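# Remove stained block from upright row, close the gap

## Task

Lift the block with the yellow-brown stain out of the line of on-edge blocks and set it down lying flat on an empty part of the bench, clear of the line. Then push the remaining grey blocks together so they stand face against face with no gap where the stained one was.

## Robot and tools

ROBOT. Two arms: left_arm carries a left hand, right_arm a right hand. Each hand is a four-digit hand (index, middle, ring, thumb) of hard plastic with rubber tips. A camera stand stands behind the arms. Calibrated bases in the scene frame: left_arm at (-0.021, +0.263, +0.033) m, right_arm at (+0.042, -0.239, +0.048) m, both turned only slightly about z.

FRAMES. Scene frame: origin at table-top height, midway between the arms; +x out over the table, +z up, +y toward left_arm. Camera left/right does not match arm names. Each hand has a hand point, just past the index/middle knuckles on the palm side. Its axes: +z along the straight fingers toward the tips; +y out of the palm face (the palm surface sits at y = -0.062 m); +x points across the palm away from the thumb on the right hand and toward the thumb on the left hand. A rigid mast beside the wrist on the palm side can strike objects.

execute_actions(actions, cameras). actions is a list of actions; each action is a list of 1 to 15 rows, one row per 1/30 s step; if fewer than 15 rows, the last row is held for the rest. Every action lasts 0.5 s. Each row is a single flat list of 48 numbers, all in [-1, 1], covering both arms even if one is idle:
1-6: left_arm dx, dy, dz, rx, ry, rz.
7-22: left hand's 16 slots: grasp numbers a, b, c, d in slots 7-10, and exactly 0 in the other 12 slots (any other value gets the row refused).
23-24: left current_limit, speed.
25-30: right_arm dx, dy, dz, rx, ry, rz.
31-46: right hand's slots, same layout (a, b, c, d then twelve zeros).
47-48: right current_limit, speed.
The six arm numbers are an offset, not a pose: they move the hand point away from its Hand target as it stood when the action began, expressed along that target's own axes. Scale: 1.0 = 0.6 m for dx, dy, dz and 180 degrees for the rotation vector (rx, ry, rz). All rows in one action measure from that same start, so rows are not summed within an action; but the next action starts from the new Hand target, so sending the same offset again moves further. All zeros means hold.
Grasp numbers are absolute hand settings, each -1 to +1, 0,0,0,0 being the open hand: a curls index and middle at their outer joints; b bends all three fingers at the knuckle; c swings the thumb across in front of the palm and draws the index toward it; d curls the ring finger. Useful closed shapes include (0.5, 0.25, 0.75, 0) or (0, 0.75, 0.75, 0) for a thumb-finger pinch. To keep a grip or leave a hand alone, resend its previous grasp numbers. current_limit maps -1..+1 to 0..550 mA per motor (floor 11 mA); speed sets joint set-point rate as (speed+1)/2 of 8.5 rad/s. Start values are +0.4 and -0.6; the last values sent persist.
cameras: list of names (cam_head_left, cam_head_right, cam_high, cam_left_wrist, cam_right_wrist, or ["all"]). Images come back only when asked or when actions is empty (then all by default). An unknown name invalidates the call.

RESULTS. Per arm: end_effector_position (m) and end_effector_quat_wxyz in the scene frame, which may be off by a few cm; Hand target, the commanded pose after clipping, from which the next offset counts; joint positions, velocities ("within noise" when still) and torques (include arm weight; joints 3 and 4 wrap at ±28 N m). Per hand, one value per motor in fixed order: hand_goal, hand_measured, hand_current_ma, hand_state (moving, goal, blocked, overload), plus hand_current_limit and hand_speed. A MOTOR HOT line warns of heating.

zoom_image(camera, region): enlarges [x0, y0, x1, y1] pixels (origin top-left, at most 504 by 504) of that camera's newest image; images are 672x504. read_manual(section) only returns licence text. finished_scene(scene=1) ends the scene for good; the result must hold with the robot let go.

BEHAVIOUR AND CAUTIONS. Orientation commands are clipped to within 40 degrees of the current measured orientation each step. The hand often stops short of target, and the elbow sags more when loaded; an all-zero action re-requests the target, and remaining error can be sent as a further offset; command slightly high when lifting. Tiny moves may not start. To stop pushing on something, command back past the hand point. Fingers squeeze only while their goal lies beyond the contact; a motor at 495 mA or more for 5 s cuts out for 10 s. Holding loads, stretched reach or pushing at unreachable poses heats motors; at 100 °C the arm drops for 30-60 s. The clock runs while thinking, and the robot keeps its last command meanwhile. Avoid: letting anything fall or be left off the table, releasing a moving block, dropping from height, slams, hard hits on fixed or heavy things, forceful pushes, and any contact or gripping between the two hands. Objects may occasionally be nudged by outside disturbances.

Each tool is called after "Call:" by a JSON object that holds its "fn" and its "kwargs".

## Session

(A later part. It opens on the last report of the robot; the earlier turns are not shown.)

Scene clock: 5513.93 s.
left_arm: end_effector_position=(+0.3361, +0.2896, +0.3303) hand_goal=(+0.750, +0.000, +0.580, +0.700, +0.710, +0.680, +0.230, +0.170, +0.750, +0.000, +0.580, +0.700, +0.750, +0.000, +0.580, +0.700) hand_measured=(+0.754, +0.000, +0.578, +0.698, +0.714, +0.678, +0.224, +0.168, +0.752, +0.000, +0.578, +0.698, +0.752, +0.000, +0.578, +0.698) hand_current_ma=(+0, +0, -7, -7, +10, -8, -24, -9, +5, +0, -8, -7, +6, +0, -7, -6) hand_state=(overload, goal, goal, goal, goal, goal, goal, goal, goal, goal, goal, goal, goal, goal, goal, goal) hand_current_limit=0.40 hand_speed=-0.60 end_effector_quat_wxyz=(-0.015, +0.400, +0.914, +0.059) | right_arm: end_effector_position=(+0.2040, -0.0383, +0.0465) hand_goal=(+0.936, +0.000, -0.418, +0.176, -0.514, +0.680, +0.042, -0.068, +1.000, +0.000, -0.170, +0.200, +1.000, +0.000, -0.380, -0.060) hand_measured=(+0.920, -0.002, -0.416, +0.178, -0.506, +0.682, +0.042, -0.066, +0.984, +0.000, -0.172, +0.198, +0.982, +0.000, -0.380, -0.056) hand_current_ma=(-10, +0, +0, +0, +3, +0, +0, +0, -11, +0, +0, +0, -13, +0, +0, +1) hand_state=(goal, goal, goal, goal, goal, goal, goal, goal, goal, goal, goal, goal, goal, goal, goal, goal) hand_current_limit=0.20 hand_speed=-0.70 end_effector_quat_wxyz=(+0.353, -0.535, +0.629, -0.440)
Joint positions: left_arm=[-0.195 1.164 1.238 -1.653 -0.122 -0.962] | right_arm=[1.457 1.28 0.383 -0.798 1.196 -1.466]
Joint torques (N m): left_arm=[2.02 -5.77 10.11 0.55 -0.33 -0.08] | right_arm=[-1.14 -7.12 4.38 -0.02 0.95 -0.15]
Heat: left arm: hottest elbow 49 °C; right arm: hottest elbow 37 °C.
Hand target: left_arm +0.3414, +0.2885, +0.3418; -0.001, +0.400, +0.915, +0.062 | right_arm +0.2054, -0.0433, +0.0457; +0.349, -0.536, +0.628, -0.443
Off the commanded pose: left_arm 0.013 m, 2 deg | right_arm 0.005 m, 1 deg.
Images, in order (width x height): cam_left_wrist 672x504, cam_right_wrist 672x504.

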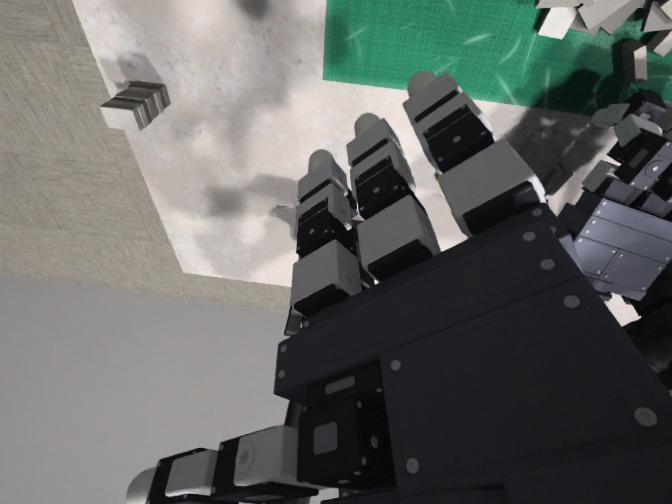

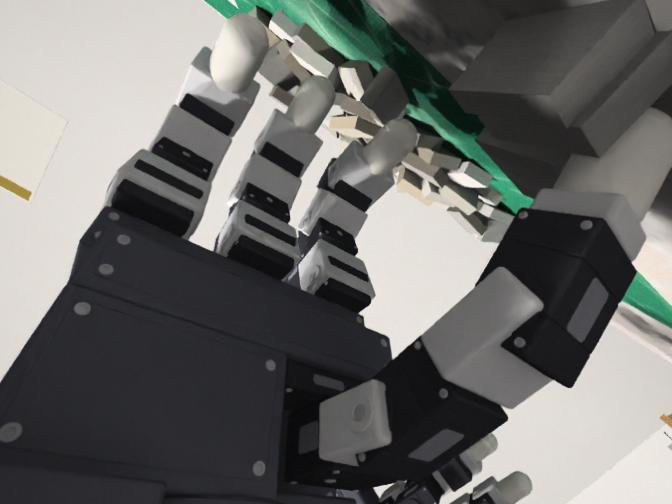

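Call:
{"fn": "execute_actions", "kwargs": {"actions": [[[0,0,0,0,0,0,0,0,0,0,0,0,0,0,0,0,0,0,0,0,0,0,0.4,-0.6,0.0162,0.0048,-0.011,0,0,0,0.5,-0.25,0.75,0.6,0,0,0,0,0,0,0,0,0,0,0,0,0.2,-0.7]],[[0,0,0,0,0,0,0,0,0,0,0,0,0,0,0,0,0,0,0,0,0,0,0.4,-0.6,0.0005,-0.0048,0.0124,0,0,0,0.5,-0.25,0.75,0.6,0,0,0,0,0,0,0,0,0,0,0,0,0.2,-0.7]]], "cameras": ["cam_right_wrist","cam_left_wrist"]}}

Call:
{"fn": "zoom_image", "kwargs": {"camera": "cam_right_wrist", "region": [450, 0, 672, 167]}}

Call:
{"fn": "zoom_image", "kwargs": {"camera": "cam_left_wrist", "region": [510, 120, 610, 200]}}

Scene clock: 5591.70 s.
left_arm: end_effector_position=(+0.3361, +0.2896, +0.3303) hand_goal=(+0.750, +0.000, +0.580, +0.700, +0.710, +0.680, +0.230, +0.170, +0.750, +0.000, +0.580, +0.700, +0.750, +0.000, +0.580, +0.700) hand_measured=(+0.754, +0.000, +0.578, +0.698, +0.714, +0.678, +0.224, +0.168, +0.752, +0.000, +0.578, +0.698, +0.752, +0.000, +0.578, +0.698) hand_current_ma=(+0, +0, -7, -7, +10, -8, -24, -9, +5, +0, -8, -7, +6, +0, -7, -6) hand_state=(overload, goal, goal, goal, goal, goal, goal, goal, goal, goal, goal, goal, goal, goal, goal, goal) hand_current_limit=0.40 hand_speed=-0.60 end_effector_quat_wxyz=(-0.015, +0.400, +0.914, +0.059) | right_arm: end_effector_position=(+0.2032, -0.0476, +0.0473) hand_goal=(+0.936, +0.000, -0.418, +0.176, -0.514, +0.680, +0.042, -0.068, +1.000, +0.000, -0.170, +0.200, +1.000, +0.000, -0.380, -0.060) hand_measured=(+0.920, -0.002, -0.416, +0.178, -0.506, +0.684, +0.042, -0.070, +0.984, +0.000, -0.172, +0.198, +0.982, +0.000, -0.380, -0.056) hand_current_ma=(-10, +0, +0, +0, +3, +1, +0, +0, -11, +0, +0, +0, -13, +0, +0, +1) hand_state=(goal, goal, goal, goal, goal, goal, goal, goal, goal, goal, goal, goal, goal, goal, goal, goal) hand_current_limit=0.20 hand_speed=-0.70 end_effector_quat_wxyz=(+0.354, -0.534, +0.629, -0.440)
Joint positions: left_arm=[-0.195 1.164 1.238 -1.653 -0.122 -0.962] | right_arm=[1.455 1.245 0.357 -0.8 1.198 -1.472]
Joint torques (N m): left_arm=[2.02 -5.83 10.14 0.54 -0.34 -0.09] | right_arm=[-1.26 -6.59 4.37 -0.08 0.88 -0.21]
Heat: left arm: hottest elbow 49 °C; right arm: hottest elbow 35 °C.
Hand target: left_arm +0.3414, +0.2885, +0.3418; -0.001, +0.400, +0.915, +0.062 | right_arm +0.2043, -0.0532, +0.0458; +0.349, -0.536, +0.628, -0.443
Off the commanded pose: left_arm 0.013 m, 2 deg | right_arm 0.006 m, 1 deg.
Images, in order (width x height): cam_left_wrist 672x504, cam_right_wrist 672x504.

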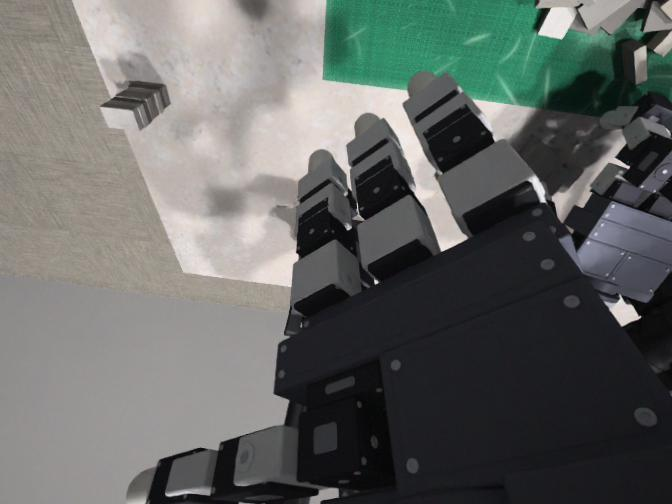

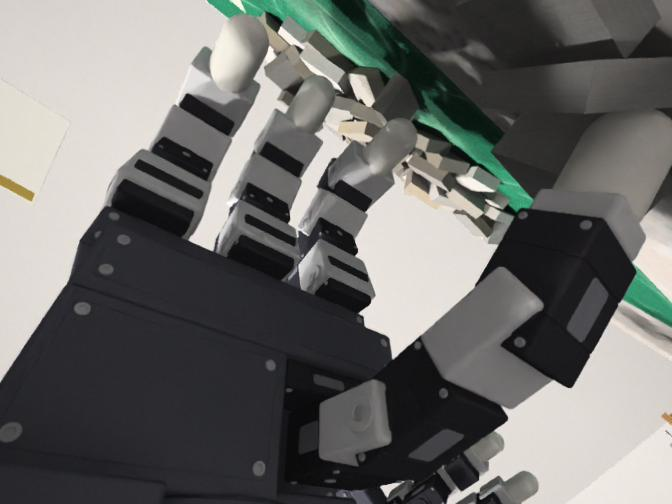

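Scaled by 2.270 from the camera's 672x504 image, which has a finer 960x720 frame.

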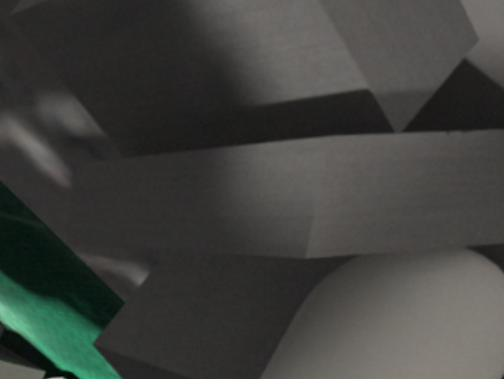

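Scaled by 5.040 from the camera's 672x504 image, which has a finer 960x720 frame.

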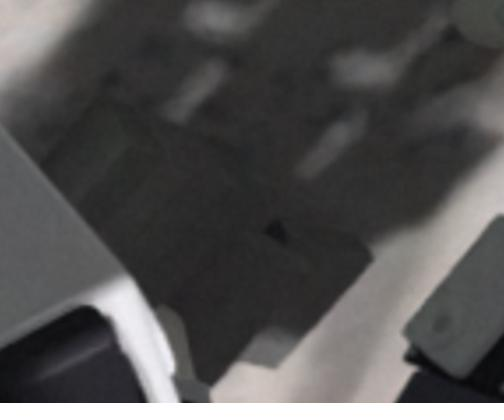

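Call:
{"fn": "execute_actions", "kwargs": {"actions": [[[0,0,0,0,0,0,0,0,0,0,0,0,0,0,0,0,0,0,0,0,0,0,0.4,-0.6,0.006,-0.05,-0.03,0,0,0,0.5,-0.25,0.75,0.6,0,0,0,0,0,0,0,0,0,0,0,0,0.2,-0.7]],[[0,0,0,0,0,0,0,0,0,0,0,0,0,0,0,0,0,0,0,0,0,0,0.4,-0.6,-0.001,-0.09,0.045,0,0,0,0.5,-0.25,0.75,0.6,0,0,0,0,0,0,0,0,0,0,0,0,0.2,-0.7]],[[0,0,0,0,0,0,0,0,0,0,0,0,0,0,0,0,0,0,0,0,0,0,0.4,-0.6,-0.001,-0.09,0.045,0,0,0,0.5,-0.25,0.75,0.6,0,0,0,0,0,0,0,0,0,0,0,0,0.2,-0.7]]], "cameras": ["cam_head_left","cam_head_right","cam_left_wrist"]}}

Call:
{"fn": "zoom_image", "kwargs": {"camera": "cam_head_left", "region": [350, 390, 420, 440]}}

Call:
{"fn": "zoom_image", "kwargs": {"camera": "cam_head_right", "region": [360, 395, 430, 445]}}

Call:
{"fn": "zoom_image", "kwargs": {"camera": "cam_left_wrist", "region": [510, 120, 610, 200]}}

Scene clock: 5605.37 s.
left_arm: end_effector_position=(+0.3361, +0.2896, +0.3303) hand_goal=(+0.750, +0.000, +0.580, +0.700, +0.710, +0.680, +0.230, +0.170, +0.750, +0.000, +0.580, +0.700, +0.750, +0.000, +0.580, +0.700) hand_measured=(+0.754, +0.000, +0.578, +0.698, +0.714, +0.678, +0.224, +0.168, +0.752, +0.000, +0.578, +0.698, +0.752, +0.000, +0.578, +0.698) hand_current_ma=(+0, +0, -7, -7, +10, -8, -24, -9, +5, +0, -8, -7, +6, +0, -7, -6) hand_state=(overload, goal, goal, goal, goal, goal, goal, goal, goal, goal, goal, goal, goal, goal, goal, goal) hand_current_limit=0.40 hand_speed=-0.60 end_effector_quat_wxyz=(-0.015, +0.400, +0.914, +0.059) | right_arm: end_effector_position=(+0.2802, -0.0792, +0.1504) hand_goal=(+0.936, +0.000, -0.418, +0.176, -0.514, +0.680, +0.042, -0.068, +1.000, +0.000, -0.170, +0.200, +1.000, +0.000, -0.380, -0.060) hand_measured=(+0.922, -0.002, -0.418, +0.178, -0.514, +0.682, +0.042, -0.068, +0.984, +0.000, -0.172, +0.198, +0.982, +0.000, -0.380, -0.056) hand_current_ma=(-7, +0, +0, +0, +0, +0, +0, +0, -9, +0, +0, +0, -12, +0, +0, +1) hand_state=(goal, goal, goal, goal, goal, goal, goal, goal, goal, goal, goal, goal, goal, goal, goal, goal) hand_current_limit=0.20 hand_speed=-0.70 end_effector_quat_wxyz=(+0.312, -0.491, +0.656, -0.481)
Joint positions: left_arm=[-0.195 1.164 1.238 -1.653 -0.122 -0.962] | right_arm=[1.087 0.906 0.474 -0.73 1.188 -2.076]
Joint torques (N m): left_arm=[2.02 -5.95 10.14 0.51 -0.33 -0.08] | right_arm=[-0.26 -3.31 11.12 0.73 0.71 -0.09]
Heat: left arm: hottest elbow 49 °C; right arm: hottest elbow 36 °C.
Hand target: left_arm +0.3414, +0.2885, +0.3418; -0.001, +0.400, +0.915, +0.062 | right_arm +0.2870, -0.0666, +0.1613; +0.349, -0.536, +0.628, -0.443
Off the commanded pose: left_arm 0.013 m, 2 deg | right_arm 0.018 m, 9 deg.
joint sent to its limit (right arm) — joint 6 (wrist roll), lower limit. The joint targets are off in orientation, not in position.
Images, in order (width x height): cam_head_left 672x504, cam_head_right 672x504, cam_left_wrist 672x504.

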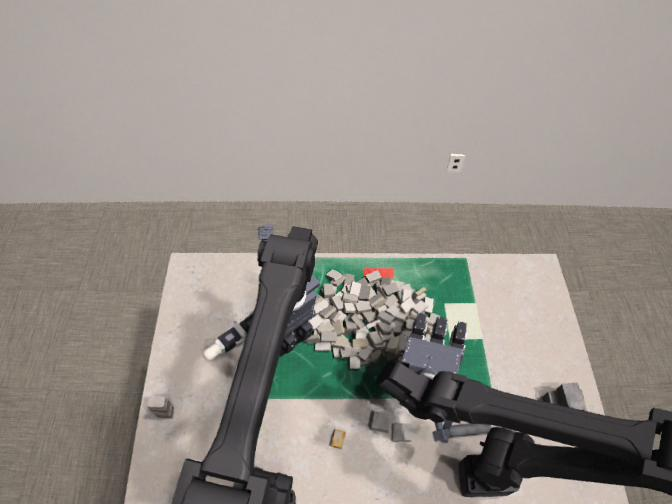

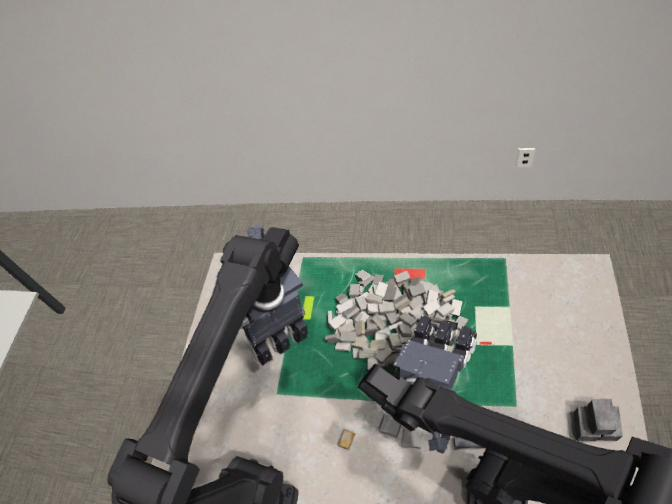

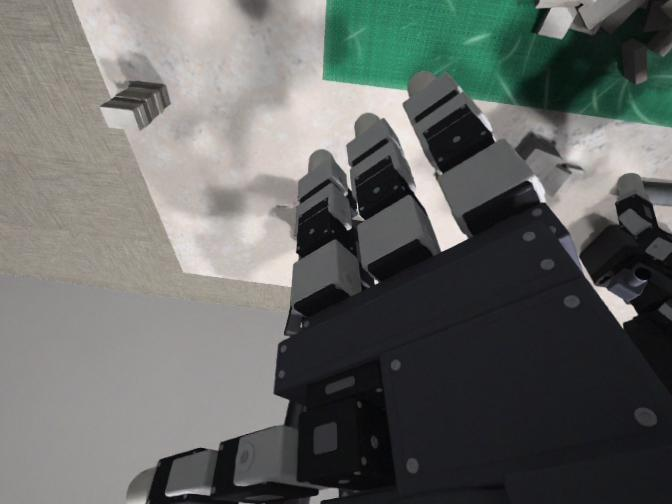

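Scaled by 7.200 from the camera's 672x504 image, which has a finer 960x720 frame.

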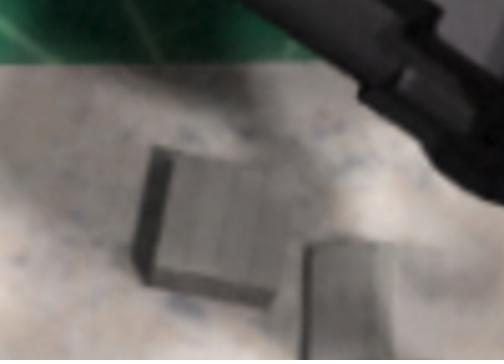

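Scaled by 7.200 from the camera's 672x504 image, which has a finer 960x720 frame.

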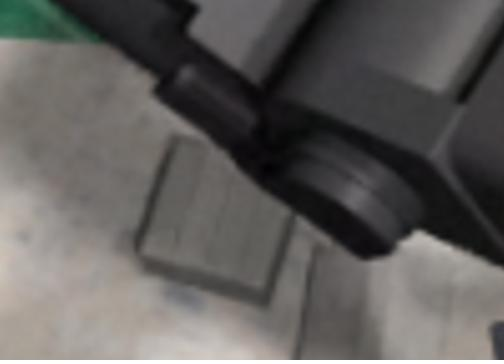

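Scaled by 5.040 from the camera's 672x504 image, which has a finer 960x720 frame.

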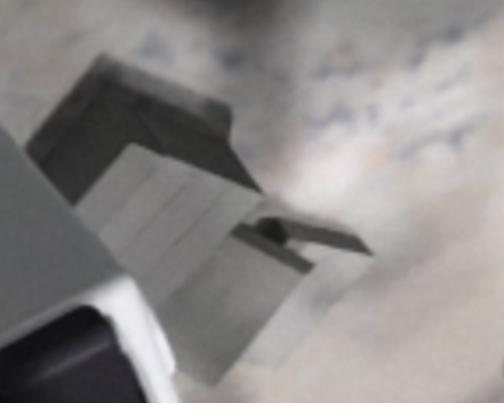

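Call:
{"fn": "zoom_image", "kwargs": {"camera": "cam_head_left", "region": [375, 410, 425, 450]}}

Call:
{"fn": "zoom_image", "kwargs": {"camera": "cam_head_right", "region": [380, 410, 430, 450]}}

Call:
{"fn": "zoom_image", "kwargs": {"camera": "cam_left_wrist", "region": [535, 145, 595, 200]}}

Scaled by 10.080 from the camera's 672x504 image, which has a finer 960x720 frame.

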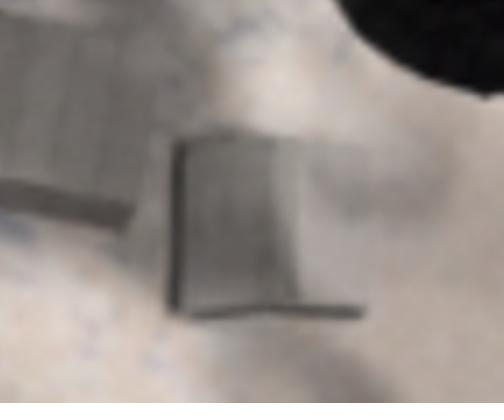

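Scaled by 10.080 from the camera's 672x504 image, which has a finer 960x720 frame.

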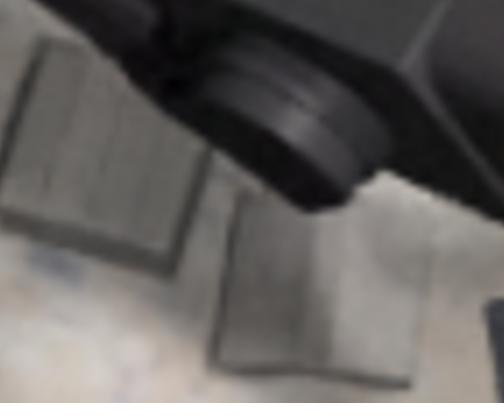

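Scaled by 8.400 from the camera's 672x504 image, which has a finer 960x720 frame.

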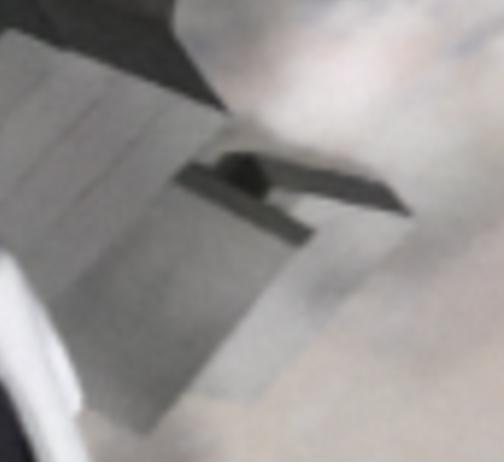

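Call:
{"fn": "execute_actions", "kwargs": {"actions": [[[0,0,0,0,0,0,0,0,0,0,0,0,0,0,0,0,0,0,0,0,0,0,0.4,-0.6,0.0165,0.092,-0.0458,0,0,0,0.5,-0.25,0.75,0.6,0,0,0,0,0,0,0,0,0,0,0,0,0.2,-0.7]],[[0,0,0,0,0,0,0,0,0,0,0,0,0,0,0,0,0,0,0,0,0,0,0.4,-0.6,0.019,0.055,-0.0472,0,0,0,0.5,0.0,0.75,0.6,0,0,0,0,0,0,0,0,0,0,0,0,0.2,-0.7]],[[0,0,0,0,0,0,0,0,0,0,0,0,0,0,0,0,0,0,0,0,0,0,0.4,-0.6,0.017,0.0477,-0.0378,0,0,0,0.5,0.25,0.75,0.6,0,0,0,0,0,0,0,0,0,0,0,0,0.2,-0.7]]], "cameras": ["cam_right_wrist","cam_left_wrist"]}}

Call:
{"fn": "zoom_image", "kwargs": {"camera": "cam_right_wrist", "region": [420, 0, 672, 190]}}

Call:
{"fn": "zoom_image", "kwargs": {"camera": "cam_left_wrist", "region": [530, 140, 600, 200]}}

Scene clock: 5787.83 s.
left_arm: end_effector_position=(+0.3361, +0.2896, +0.3303) hand_goal=(+0.750, +0.000, +0.580, +0.700, +0.710, +0.680, +0.230, +0.170, +0.750, +0.000, +0.580, +0.700, +0.750, +0.000, +0.580, +0.700) hand_measured=(+0.754, +0.000, +0.578, +0.698, +0.714, +0.678, +0.224, +0.168, +0.752, +0.000, +0.578, +0.698, +0.752, +0.000, +0.578, +0.698) hand_current_ma=(+0, +0, -7, -7, +10, -8, -24, -9, +5, +0, -8, -7, +6, +0, -7, -6) hand_state=(overload, goal, goal, goal, goal, goal, goal, goal, goal, goal, goal, goal, goal, goal, goal, goal) hand_current_limit=0.40 hand_speed=-0.60 end_effector_quat_wxyz=(-0.015, +0.400, +0.914, +0.059) | right_arm: end_effector_position=(+0.1692, -0.0914, +0.0763) hand_goal=(+0.260, +0.000, -0.268, +0.276, -0.514, +0.680, +0.042, +0.032, +0.308, +0.000, -0.270, +0.200, +0.342, +0.000, -0.380, +0.040) hand_measured=(+0.258, -0.002, -0.270, +0.274, -0.514, +0.682, +0.040, +0.030, +0.306, +0.000, -0.268, +0.198, +0.340, +0.000, -0.380, +0.038) hand_current_ma=(+0, +0, +0, +0, +0, +0, +0, +0, +0, +0, +0, +0, +0, +0, +0, +0) hand_state=(goal, goal, goal, goal, goal, goal, goal, goal, goal, goal, goal, goal, goal, goal, goal, goal) hand_current_limit=0.20 hand_speed=-0.70 end_effector_quat_wxyz=(+0.344, -0.541, +0.625, -0.445)
Joint positions: left_arm=[-0.195 1.164 1.238 -1.653 -0.122 -0.962] | right_arm=[1.626 1.118 0.351 -1.324 1.134 -1.064]
Joint torques (N m): left_arm=[2.02 -5.89 10.13 0.53 -0.34 -0.07] | right_arm=[0.21 -2.96 7.61 -1.42 0.59 0.13]
Heat: left arm: hottest elbow 49 °C; right arm: hottest elbow 44 °C.
Hand target: left_arm +0.3414, +0.2885, +0.3418; -0.001, +0.400, +0.915, +0.062 | right_arm +0.1670, -0.0795, +0.0822; +0.349, -0.536, +0.628, -0.443
Off the commanded pose: left_arm 0.013 m, 2 deg | right_arm 0.014 m, 1 deg.
Images, in order (width x height): cam_left_wrist 672x504, cam_right_wrist 672x504.

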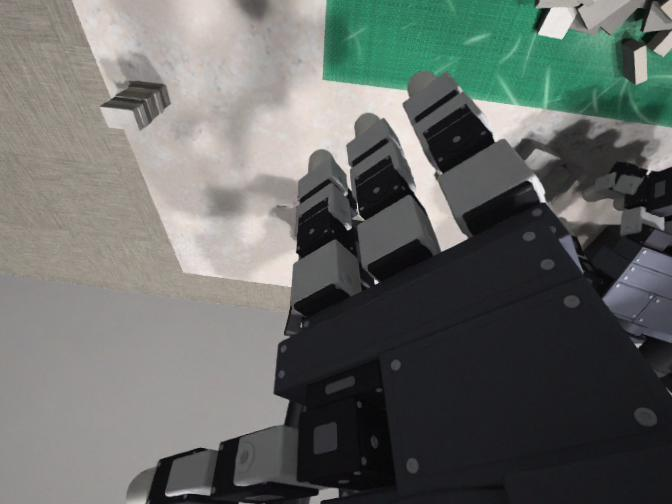

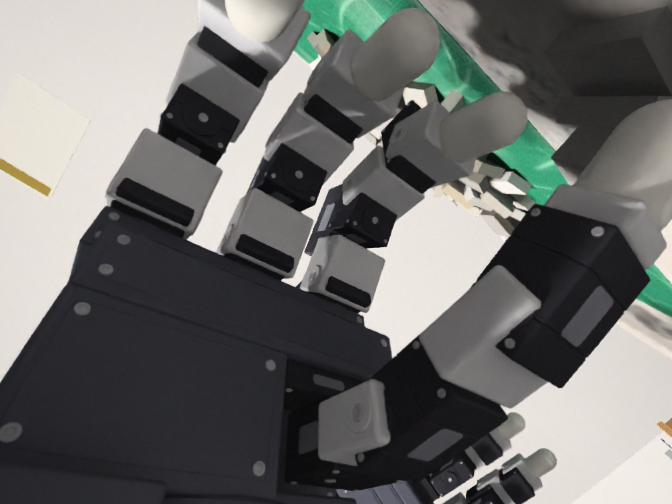

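Scaled by 2.000 from the camera's 672x504 image, which has a finer 960x720 frame.

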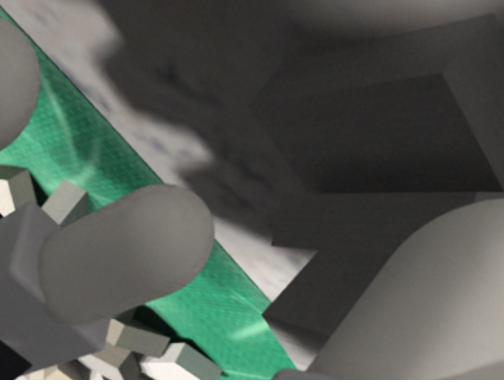

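Scaled by 7.200 from the camera's 672x504 image, which has a finer 960x720 frame.

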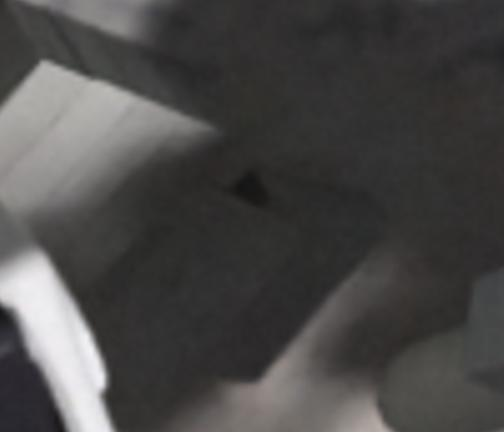

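Call:
{"fn": "execute_actions", "kwargs": {"actions": [[[0,0,0,0,0,0,0,0,0,0,0,0,0,0,0,0,0,0,0,0,0,0,0.4,-0.6,-0.0087,0.0412,-0.0008,0,0,0,0.5,0.25,0.75,0.6,0,0,0,0,0,0,0,0,0,0,0,0,0.2,-0.7]]], "cameras": ["cam_right_wrist","cam_left_wrist"]}}

Call:
{"fn": "zoom_image", "kwargs": {"camera": "cam_right_wrist", "region": [420, 0, 672, 190]}}

Call:
{"fn": "zoom_image", "kwargs": {"camera": "cam_left_wrist", "region": [530, 140, 600, 200]}}

Scene clock: 5803.23 s.
left_arm: end_effector_position=(+0.3361, +0.2896, +0.3303) hand_goal=(+0.750, +0.000, +0.580, +0.700, +0.710, +0.680, +0.230, +0.170, +0.750, +0.000, +0.580, +0.700, +0.750, +0.000, +0.580, +0.700) hand_measured=(+0.754, +0.000, +0.578, +0.698, +0.714, +0.678, +0.224, +0.168, +0.752, +0.000, +0.578, +0.698, +0.752, +0.000, +0.578, +0.698) hand_current_ma=(+0, +0, -7, -7, +10, -8, -24, -9, +5, +0, -8, -7, +6, +0, -7, -6) hand_state=(overload, goal, goal, goal, goal, goal, goal, goal, goal, goal, goal, goal, goal, goal, goal, goal) hand_current_limit=0.40 hand_speed=-0.60 end_effector_quat_wxyz=(-0.015, +0.400, +0.914, +0.059) | right_arm: end_effector_position=(+0.1604, -0.0884, +0.0564) hand_goal=(+0.260, +0.000, -0.268, +0.276, -0.514, +0.680, +0.042, +0.032, +0.308, +0.000, -0.270, +0.200, +0.342, +0.000, -0.380, +0.040) hand_measured=(+0.258, -0.002, -0.270, +0.274, -0.514, +0.682, +0.040, +0.030, +0.306, +0.000, -0.268, +0.198, +0.340, +0.000, -0.380, +0.038) hand_current_ma=(+0, +0, +0, +0, +0, +0, +0, +0, +0, +0, +0, +0, -1, +0, +0, +0) hand_state=(goal, goal, goal, goal, goal, goal, goal, goal, goal, goal, goal, goal, goal, goal, goal, goal) hand_current_limit=0.20 hand_speed=-0.70 end_effector_quat_wxyz=(+0.339, -0.543, +0.619, -0.456)
Joint positions: left_arm=[-0.195 1.164 1.238 -1.653 -0.122 -0.962] | right_arm=[1.686 1.275 0.356 -1.31 1.106 -0.938]
Joint torques (N m): left_arm=[2.08 -5.89 10.13 0.54 -0.33 -0.08] | right_arm=[-0.26 -4.72 5.93 -0.84 0.57 0.1]
Heat: left arm: hottest elbow 49 °C; right arm: hottest elbow 43 °C.
Hand target: left_arm +0.3414, +0.2885, +0.3418; -0.001, +0.400, +0.915, +0.062 | right_arm +0.1586, -0.0736, +0.0591; +0.349, -0.536, +0.628, -0.443
Off the commanded pose: left_arm 0.013 m, 2 deg | right_arm 0.015 m, 2 deg.
Images, in order (width x height): cam_left_wrist 672x504, cam_right_wrist 672x504.

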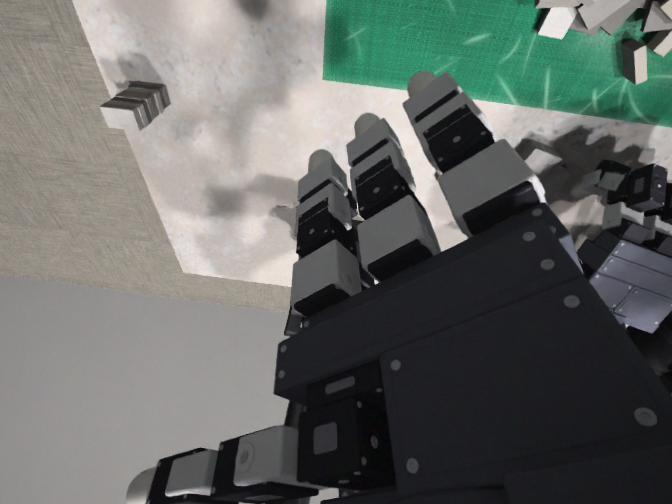

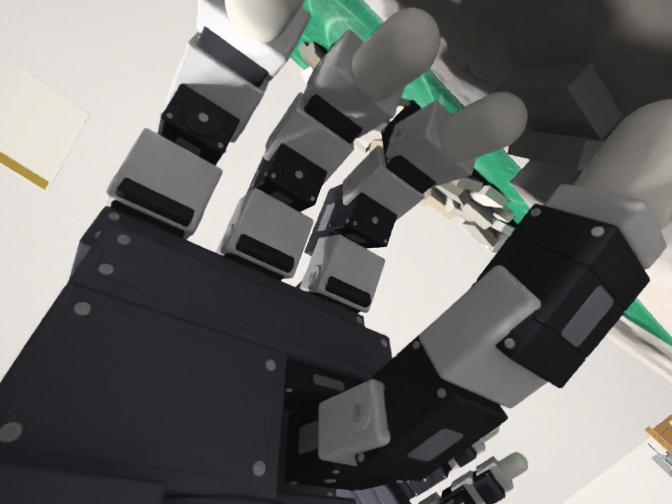

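Scaled by 2.000 from the camera's 672x504 image, which has a finer 960x720 frame.

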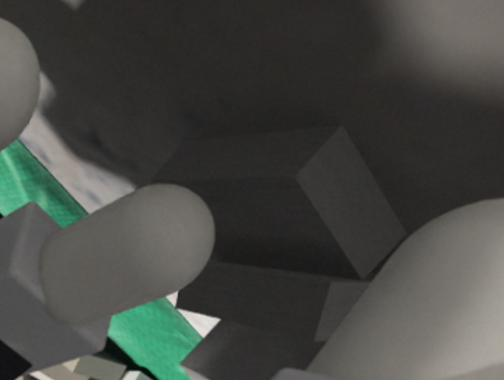

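Scaled by 7.200 from the camera's 672x504 image, which has a finer 960x720 frame.

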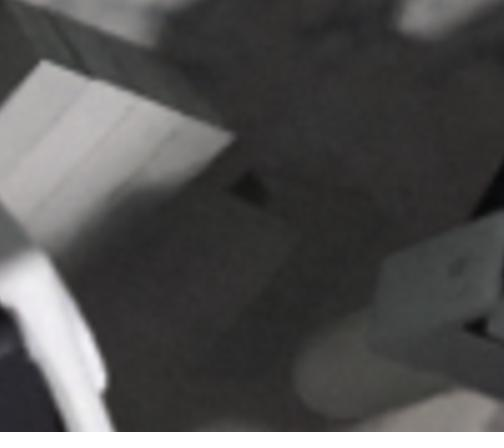

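Call:
{"fn": "execute_actions", "kwargs": {"actions": [[[0,0,0,0,0,0,0,0,0,0,0,0,0,0,0,0,0,0,0,0,0,0,0.4,-0.6,-0.0083,0.0035,-0.0003,0,0,0,0.5,0.25,0.75,0.6,0,0,0,0,0,0,0,0,0,0,0,0,0.2,-0.7]]], "cameras": ["cam_right_wrist"]}}

Call:
{"fn": "zoom_image", "kwargs": {"camera": "cam_right_wrist", "region": [420, 0, 672, 190]}}

Scene clock: 5816.27 s.
left_arm: end_effector_position=(+0.3361, +0.2896, +0.3303) hand_goal=(+0.750, +0.000, +0.580, +0.700, +0.710, +0.680, +0.230, +0.170, +0.750, +0.000, +0.580, +0.700, +0.750, +0.000, +0.580, +0.700) hand_measured=(+0.754, +0.000, +0.578, +0.698, +0.714, +0.678, +0.224, +0.168, +0.752, +0.000, +0.578, +0.698, +0.752, +0.000, +0.578, +0.698) hand_current_ma=(+0, +0, -7, -7, +10, -8, -24, -9, +5, +0, -8, -7, +6, +0, -7, -6) hand_state=(overload, goal, goal, goal, goal, goal, goal, goal, goal, goal, goal, goal, goal, goal, goal, goal) hand_current_limit=0.40 hand_speed=-0.60 end_effector_quat_wxyz=(-0.015, +0.400, +0.914, +0.059) | right_arm: end_effector_position=(+0.1598, -0.0818, +0.0563) hand_goal=(+0.260, +0.000, -0.268, +0.276, -0.514, +0.680, +0.042, +0.032, +0.308, +0.000, -0.270, +0.200, +0.342, +0.000, -0.380, +0.040) hand_measured=(+0.258, -0.002, -0.270, +0.274, -0.514, +0.682, +0.040, +0.030, +0.306, +0.000, -0.268, +0.198, +0.340, +0.000, -0.380, +0.038) hand_current_ma=(+0, +0, +0, +0, +0, +0, +0, +0, +0, +0, +0, +0, -1, +0, +0, +0) hand_state=(goal, goal, goal, goal, goal, goal, goal, goal, goal, goal, goal, goal, goal, goal, goal, goal) hand_current_limit=0.20 hand_speed=-0.70 end_effector_quat_wxyz=(+0.342, -0.541, +0.621, -0.452)
Joint positions: left_arm=[-0.195 1.164 1.238 -1.653 -0.122 -0.962] | right_arm=[1.686 1.286 0.367 -1.3 1.106 -0.937]
Joint torques (N m): left_arm=[2.14 -5.89 10.14 0.54 -0.34 -0.08] | right_arm=[-0.26 -3.96 5.86 -0.66 0.61 0.09]
Heat: left arm: hottest elbow 49 °C; right arm: hottest elbow 42 °C.
Hand target: left_arm +0.3414, +0.2885, +0.3418; -0.001, +0.400, +0.915, +0.062 | right_arm +0.1586, -0.0685, +0.0571; +0.349, -0.536, +0.628, -0.443
Off the commanded pose: left_arm 0.013 m, 2 deg | right_arm 0.013 m, 2 deg.
Images, in order (width x height): cam_right_wrist 672x504.

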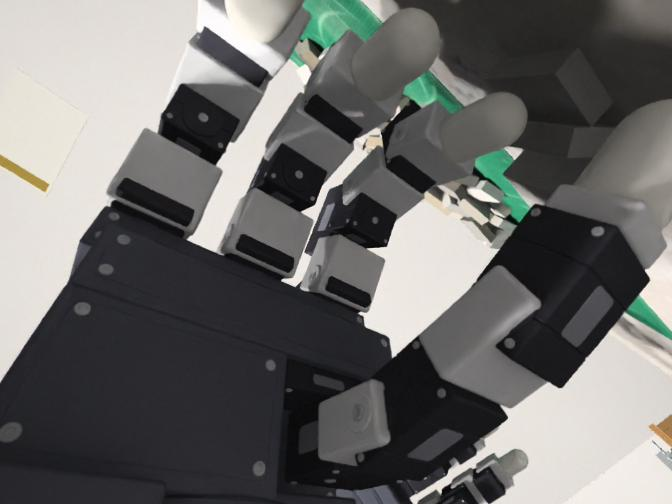

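Scaled by 2.000 from the camera's 672x504 image, which has a finer 960x720 frame.

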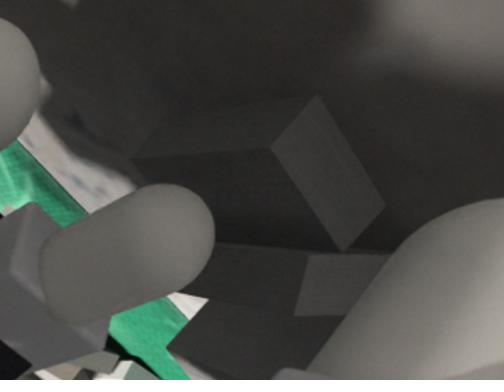

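Call:
{"fn": "execute_actions", "kwargs": {"actions": [[[0,0,0,0,0,0,0,0,0,0,0,0,0,0,0,0,0,0,0,0,0,0,0.4,-0.6,-0.0109,0.0032,0.0046,0,0,0,0.5,0.25,0.75,0.6,0,0,0,0,0,0,0,0,0,0,0,0,0.2,-0.7]],[[0,0,0,0,0,0,0,0,0,0,0,0,0,0,0,0,0,0,0,0,0,0,0.4,-0.6,-0.0098,0.0003,-0.0018,0,0,0,0.5,0.25,0.75,0.6,0,0,0,0,0,0,0,0,0,0,0,0,0.2,-0.7]]], "cameras": ["cam_right_wrist","cam_left_wrist"]}}

Call:
{"fn": "zoom_image", "kwargs": {"camera": "cam_right_wrist", "region": [420, 0, 672, 190]}}

Call:
{"fn": "zoom_image", "kwargs": {"camera": "cam_left_wrist", "region": [530, 140, 600, 200]}}

Scene clock: 5849.23 s.
left_arm: end_effector_position=(+0.3361, +0.2896, +0.3303) hand_goal=(+0.750, +0.000, +0.580, +0.700, +0.710, +0.680, +0.230, +0.170, +0.750, +0.000, +0.580, +0.700, +0.750, +0.000, +0.580, +0.700) hand_measured=(+0.754, +0.000, +0.578, +0.698, +0.714, +0.678, +0.224, +0.168, +0.752, +0.000, +0.578, +0.698, +0.752, +0.000, +0.578, +0.698) hand_current_ma=(+0, +0, -7, -7, +10, -8, -24, -9, +5, +0, -8, -7, +6, +0, -7, -6) hand_state=(overload, goal, goal, goal, goal, goal, goal, goal, goal, goal, goal, goal, goal, goal, goal, goal) hand_current_limit=0.40 hand_speed=-0.60 end_effector_quat_wxyz=(-0.015, +0.400, +0.914, +0.059) | right_arm: end_effector_position=(+0.1610, -0.0727, +0.0525) hand_goal=(+0.260, +0.000, -0.268, +0.276, -0.514, +0.680, +0.042, +0.032, +0.308, +0.000, -0.270, +0.200, +0.342, +0.000, -0.380, +0.040) hand_measured=(+0.254, -0.006, -0.276, +0.272, -0.514, +0.682, +0.040, +0.030, +0.306, +0.000, -0.268, +0.198, +0.338, +0.000, -0.380, +0.038) hand_current_ma=(-2, -1, -3, -1, +0, +0, +0, +0, +0, +0, +0, +0, -1, +0, +0, +0) hand_state=(goal, goal, goal, goal, goal, goal, goal, goal, goal, goal, goal, goal, goal, goal, goal, goal) hand_current_limit=0.20 hand_speed=-0.70 end_effector_quat_wxyz=(+0.343, -0.543, +0.619, -0.452)
Joint positions: left_arm=[-0.195 1.164 1.238 -1.653 -0.122 -0.962] | right_arm=[1.677 1.32 0.383 -1.261 1.116 -0.964]
Joint torques (N m): left_arm=[1.96 -5.83 10.14 0.53 -0.33 -0.08] | right_arm=[-1.14 -4.42 6.34 -0.44 0.71 -0.04]
Heat: left arm: hottest elbow 49 °C; right arm: hottest elbow 40 °C.
Hand target: left_arm +0.3414, +0.2885, +0.3418; -0.001, +0.400, +0.915, +0.062 | right_arm +0.1616, -0.0564, +0.0541; +0.349, -0.536, +0.628, -0.443
Off the commanded pose: left_arm 0.013 m, 2 deg | right_arm 0.016 m, 2 deg.
Images, in order (width x height): cam_left_wrist 672x504, cam_right_wrist 672x504.

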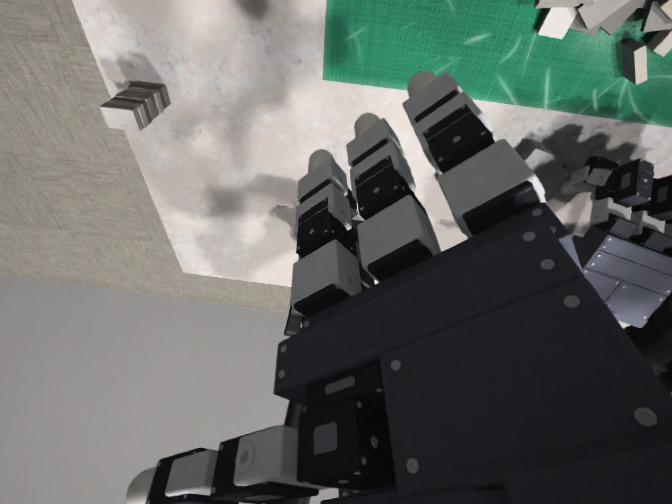

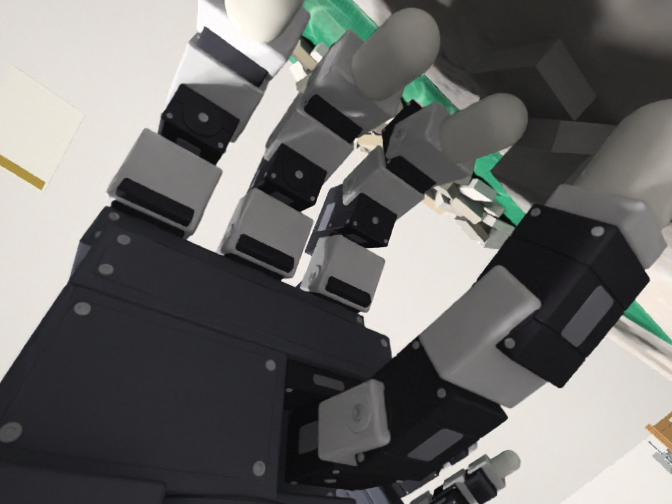

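Scaled by 2.000 from the camera's 672x504 image, which has a finer 960x720 frame.

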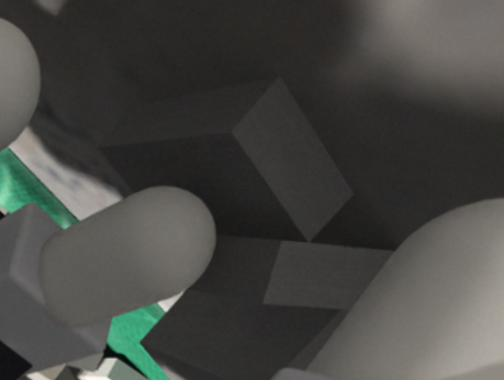

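Scaled by 7.200 from the camera's 672x504 image, which has a finer 960x720 frame.

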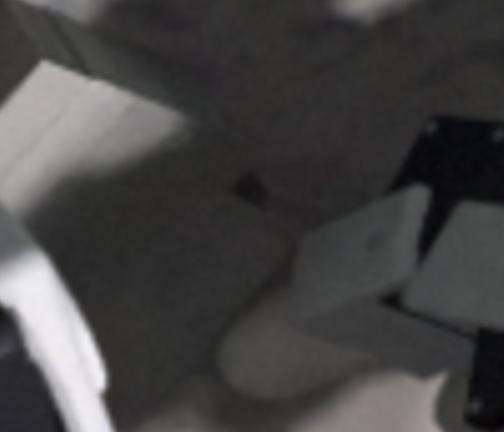

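Call:
{"fn": "execute_actions", "kwargs": {"actions": [[[0,0,0,0,0,0,0,0,0,0,0,0,0,0,0,0,0,0,0,0,0,0,0.4,-0.6,-0.0101,-0.0003,-0.0003,0,0,0,0.5,0.25,0.75,0.6,0,0,0,0,0,0,0,0,0,0,0,0,0.2,-0.7]]], "cameras": ["cam_right_wrist","cam_left_wrist"]}}

Call:
{"fn": "zoom_image", "kwargs": {"camera": "cam_right_wrist", "region": [420, 0, 672, 190]}}

Call:
{"fn": "zoom_image", "kwargs": {"camera": "cam_left_wrist", "region": [530, 140, 600, 200]}}

Scene clock: 5857.53 s.
left_arm: end_effector_position=(+0.3361, +0.2896, +0.3303) hand_goal=(+0.750, +0.000, +0.580, +0.700, +0.710, +0.680, +0.230, +0.170, +0.750, +0.000, +0.580, +0.700, +0.750, +0.000, +0.580, +0.700) hand_measured=(+0.754, +0.000, +0.578, +0.698, +0.714, +0.678, +0.224, +0.168, +0.752, +0.000, +0.578, +0.698, +0.752, +0.000, +0.578, +0.698) hand_current_ma=(+0, +0, -7, -7, +10, -8, -24, -9, +5, +0, -8, -7, +6, +0, -7, -6) hand_state=(overload, goal, goal, goal, goal, goal, goal, goal, goal, goal, goal, goal, goal, goal, goal, goal) hand_current_limit=0.40 hand_speed=-0.60 end_effector_quat_wxyz=(-0.015, +0.400, +0.914, +0.059) | right_arm: end_effector_position=(+0.1616, -0.0683, +0.0525) hand_goal=(+0.260, +0.000, -0.268, +0.276, -0.514, +0.680, +0.042, +0.032, +0.308, +0.000, -0.270, +0.200, +0.342, +0.000, -0.380, +0.040) hand_measured=(+0.252, -0.012, -0.278, +0.270, -0.514, +0.682, +0.040, +0.030, +0.306, +0.000, -0.268, +0.198, +0.338, +0.000, -0.380, +0.038) hand_current_ma=(-3, -4, -4, -2, +0, +0, +0, +0, +0, +0, +0, +0, -1, +0, +0, +0) hand_state=(goal, goal, goal, goal, goal, goal, goal, goal, goal, goal, goal, goal, goal, goal, goal, goal) hand_current_limit=0.20 hand_speed=-0.70 end_effector_quat_wxyz=(+0.341, -0.545, +0.618, -0.454)
Joint positions: left_arm=[-0.195 1.164 1.238 -1.653 -0.122 -0.962] | right_arm=[1.669 1.331 0.395 -1.252 1.118 -0.981]
Joint torques (N m): left_arm=[2.08 -5.89 10.13 0.5 -0.34 -0.08] | right_arm=[-1.08 -4.6 6.42 -0.38 0.77 0.02]
Heat: left arm: hottest elbow 49 °C; right arm: hottest elbow 39 °C.
Hand target: left_arm +0.3414, +0.2885, +0.3418; -0.001, +0.400, +0.915, +0.062 | right_arm +0.1626, -0.0506, +0.0541; +0.349, -0.536, +0.628, -0.443
Off the commanded pose: left_arm 0.013 m, 2 deg | right_arm 0.018 m, 2 deg.
Images, in order (width x height): cam_left_wrist 672x504, cam_right_wrist 672x504.

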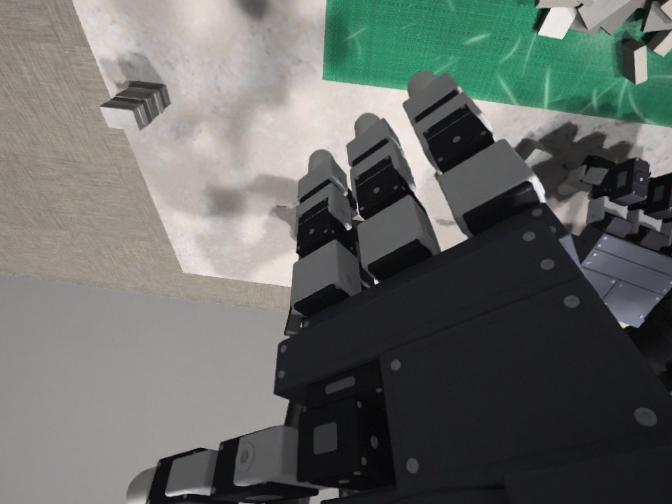

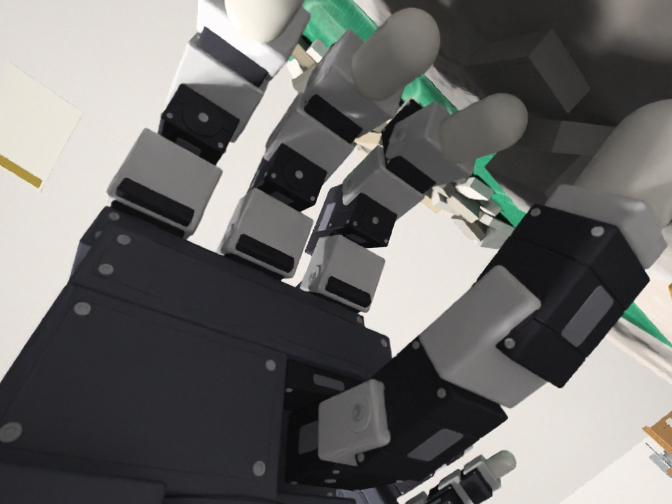

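Scaled by 2.000 from the camera's 672x504 image, which has a finer 960x720 frame.

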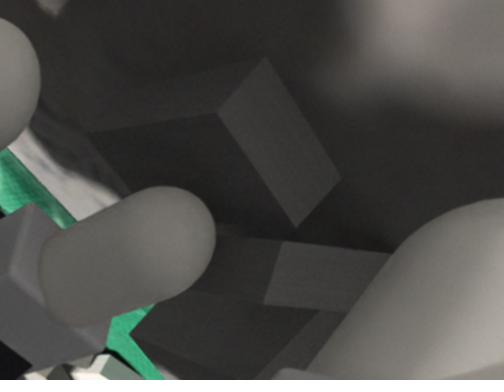

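Scaled by 7.200 from the camera's 672x504 image, which has a finer 960x720 frame.

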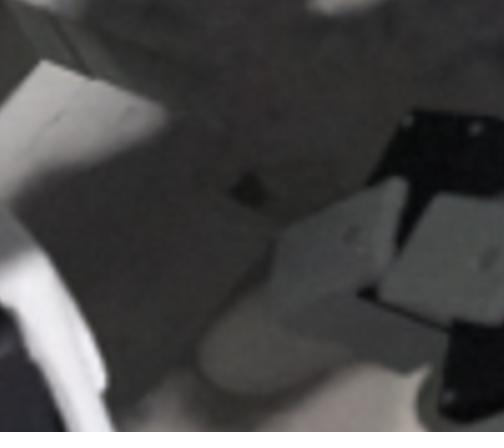

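Call:
{"fn": "execute_actions", "kwargs": {"actions": [[[0,0,0,0,0,0,0,0,0,0,0,0,0,0,0,0,0,0,0,0,0,0,0.4,-0.6,0.0503,-0.049,-0.0113,0,0,0,0.5,0.25,0.75,0.6,0,0,0,0,0,0,0,0,0,0,0,0,0.2,-0.7]],[[0,0,0,0,0,0,0,0,0,0,0,0,0,0,0,0,0,0,0,0,0,0,0.4,-0.6,-0.0363,-0.0062,0.0123,0,0,0,0.2,0.5,1.0,0.6,0,0,0,0,0,0,0,0,0,0,0,0,0.2,-0.7]]], "cameras": ["cam_right_wrist","cam_left_wrist"]}}

Call:
{"fn": "zoom_image", "kwargs": {"camera": "cam_right_wrist", "region": [420, 0, 672, 190]}}

Call:
{"fn": "zoom_image", "kwargs": {"camera": "cam_left_wrist", "region": [530, 140, 600, 200]}}

Scene clock: 5902.33 s.
left_arm: end_effector_position=(+0.3361, +0.2896, +0.3303) hand_goal=(+0.750, +0.000, +0.580, +0.700, +0.710, +0.680, +0.230, +0.170, +0.750, +0.000, +0.580, +0.700, +0.750, +0.000, +0.580, +0.700) hand_measured=(+0.754, +0.000, +0.578, +0.698, +0.714, +0.678, +0.224, +0.168, +0.752, +0.000, +0.578, +0.698, +0.752, +0.000, +0.578, +0.698) hand_current_ma=(+0, +0, -7, -7, +10, -8, -24, -9, +5, +0, -8, -7, +6, +0, -7, -6) hand_state=(overload, goal, goal, goal, goal, goal, goal, goal, goal, goal, goal, goal, goal, goal, goal, goal) hand_current_limit=0.40 hand_speed=-0.60 end_effector_quat_wxyz=(-0.015, +0.400, +0.914, +0.059) | right_arm: end_effector_position=(+0.1724, -0.0719, +0.0805) hand_goal=(-0.194, +0.000, -0.060, +0.610, -0.970, +0.680, -0.020, +0.090, -0.054, +0.000, +0.160, +0.710, +0.000, +0.000, -0.380, +0.120) hand_measured=(-0.192, -0.002, -0.062, +0.608, -0.960, +0.682, -0.018, +0.088, -0.054, +0.000, +0.158, +0.708, +0.002, +0.000, -0.380, +0.118) hand_current_ma=(+1, +0, +0, +0, +4, +0, +0, +0, +0, +0, +0, +0, +0, +0, +0, +0) hand_state=(goal, goal, goal, goal, goal, goal, goal, goal, goal, goal, goal, goal, goal, goal, goal, goal) hand_current_limit=0.20 hand_speed=-0.70 end_effector_quat_wxyz=(+0.344, -0.542, +0.620, -0.451)
Joint positions: left_arm=[-0.195 1.164 1.238 -1.653 -0.122 -0.962] | right_arm=[1.612 1.179 0.403 -1.307 1.15 -1.086]
Joint torques (N m): left_arm=[2.14 -5.89 10.15 0.53 -0.34 -0.08] | right_arm=[-1.2 -4.89 7.13 -0.5 0.68 -0.15]
Heat: left arm: hottest elbow 49 °C; right arm: hottest elbow 39 °C.
Hand target: left_arm +0.3414, +0.2885, +0.3418; -0.001, +0.400, +0.915, +0.062 | right_arm +0.1736, -0.0599, +0.0851; +0.349, -0.536, +0.628, -0.443
Off the commanded pose: left_arm 0.013 m, 2 deg | right_arm 0.013 m, 2 deg.
Images, in order (width x height): cam_left_wrist 672x504, cam_right_wrist 672x504.

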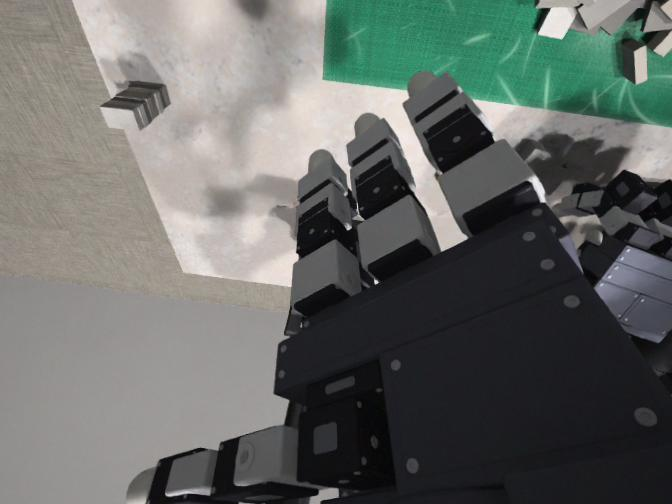

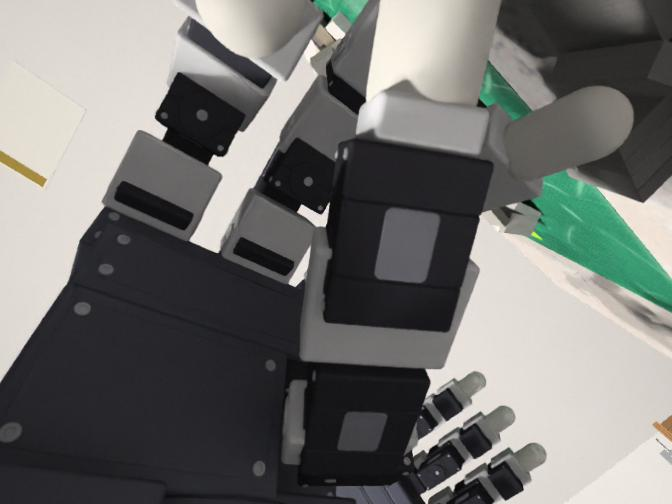

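Scaled by 2.000 from the camera's 672x504 image, which has a finer 960x720 frame.

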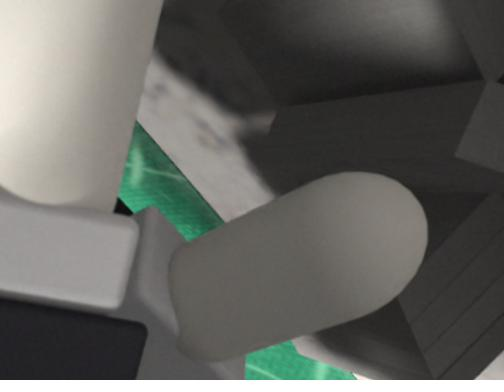

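Scaled by 7.200 from the camera's 672x504 image, which has a finer 960x720 frame.

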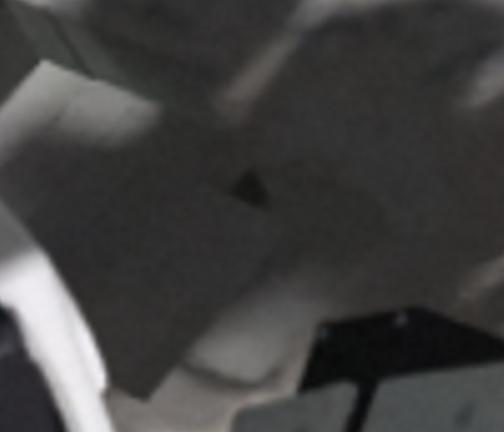

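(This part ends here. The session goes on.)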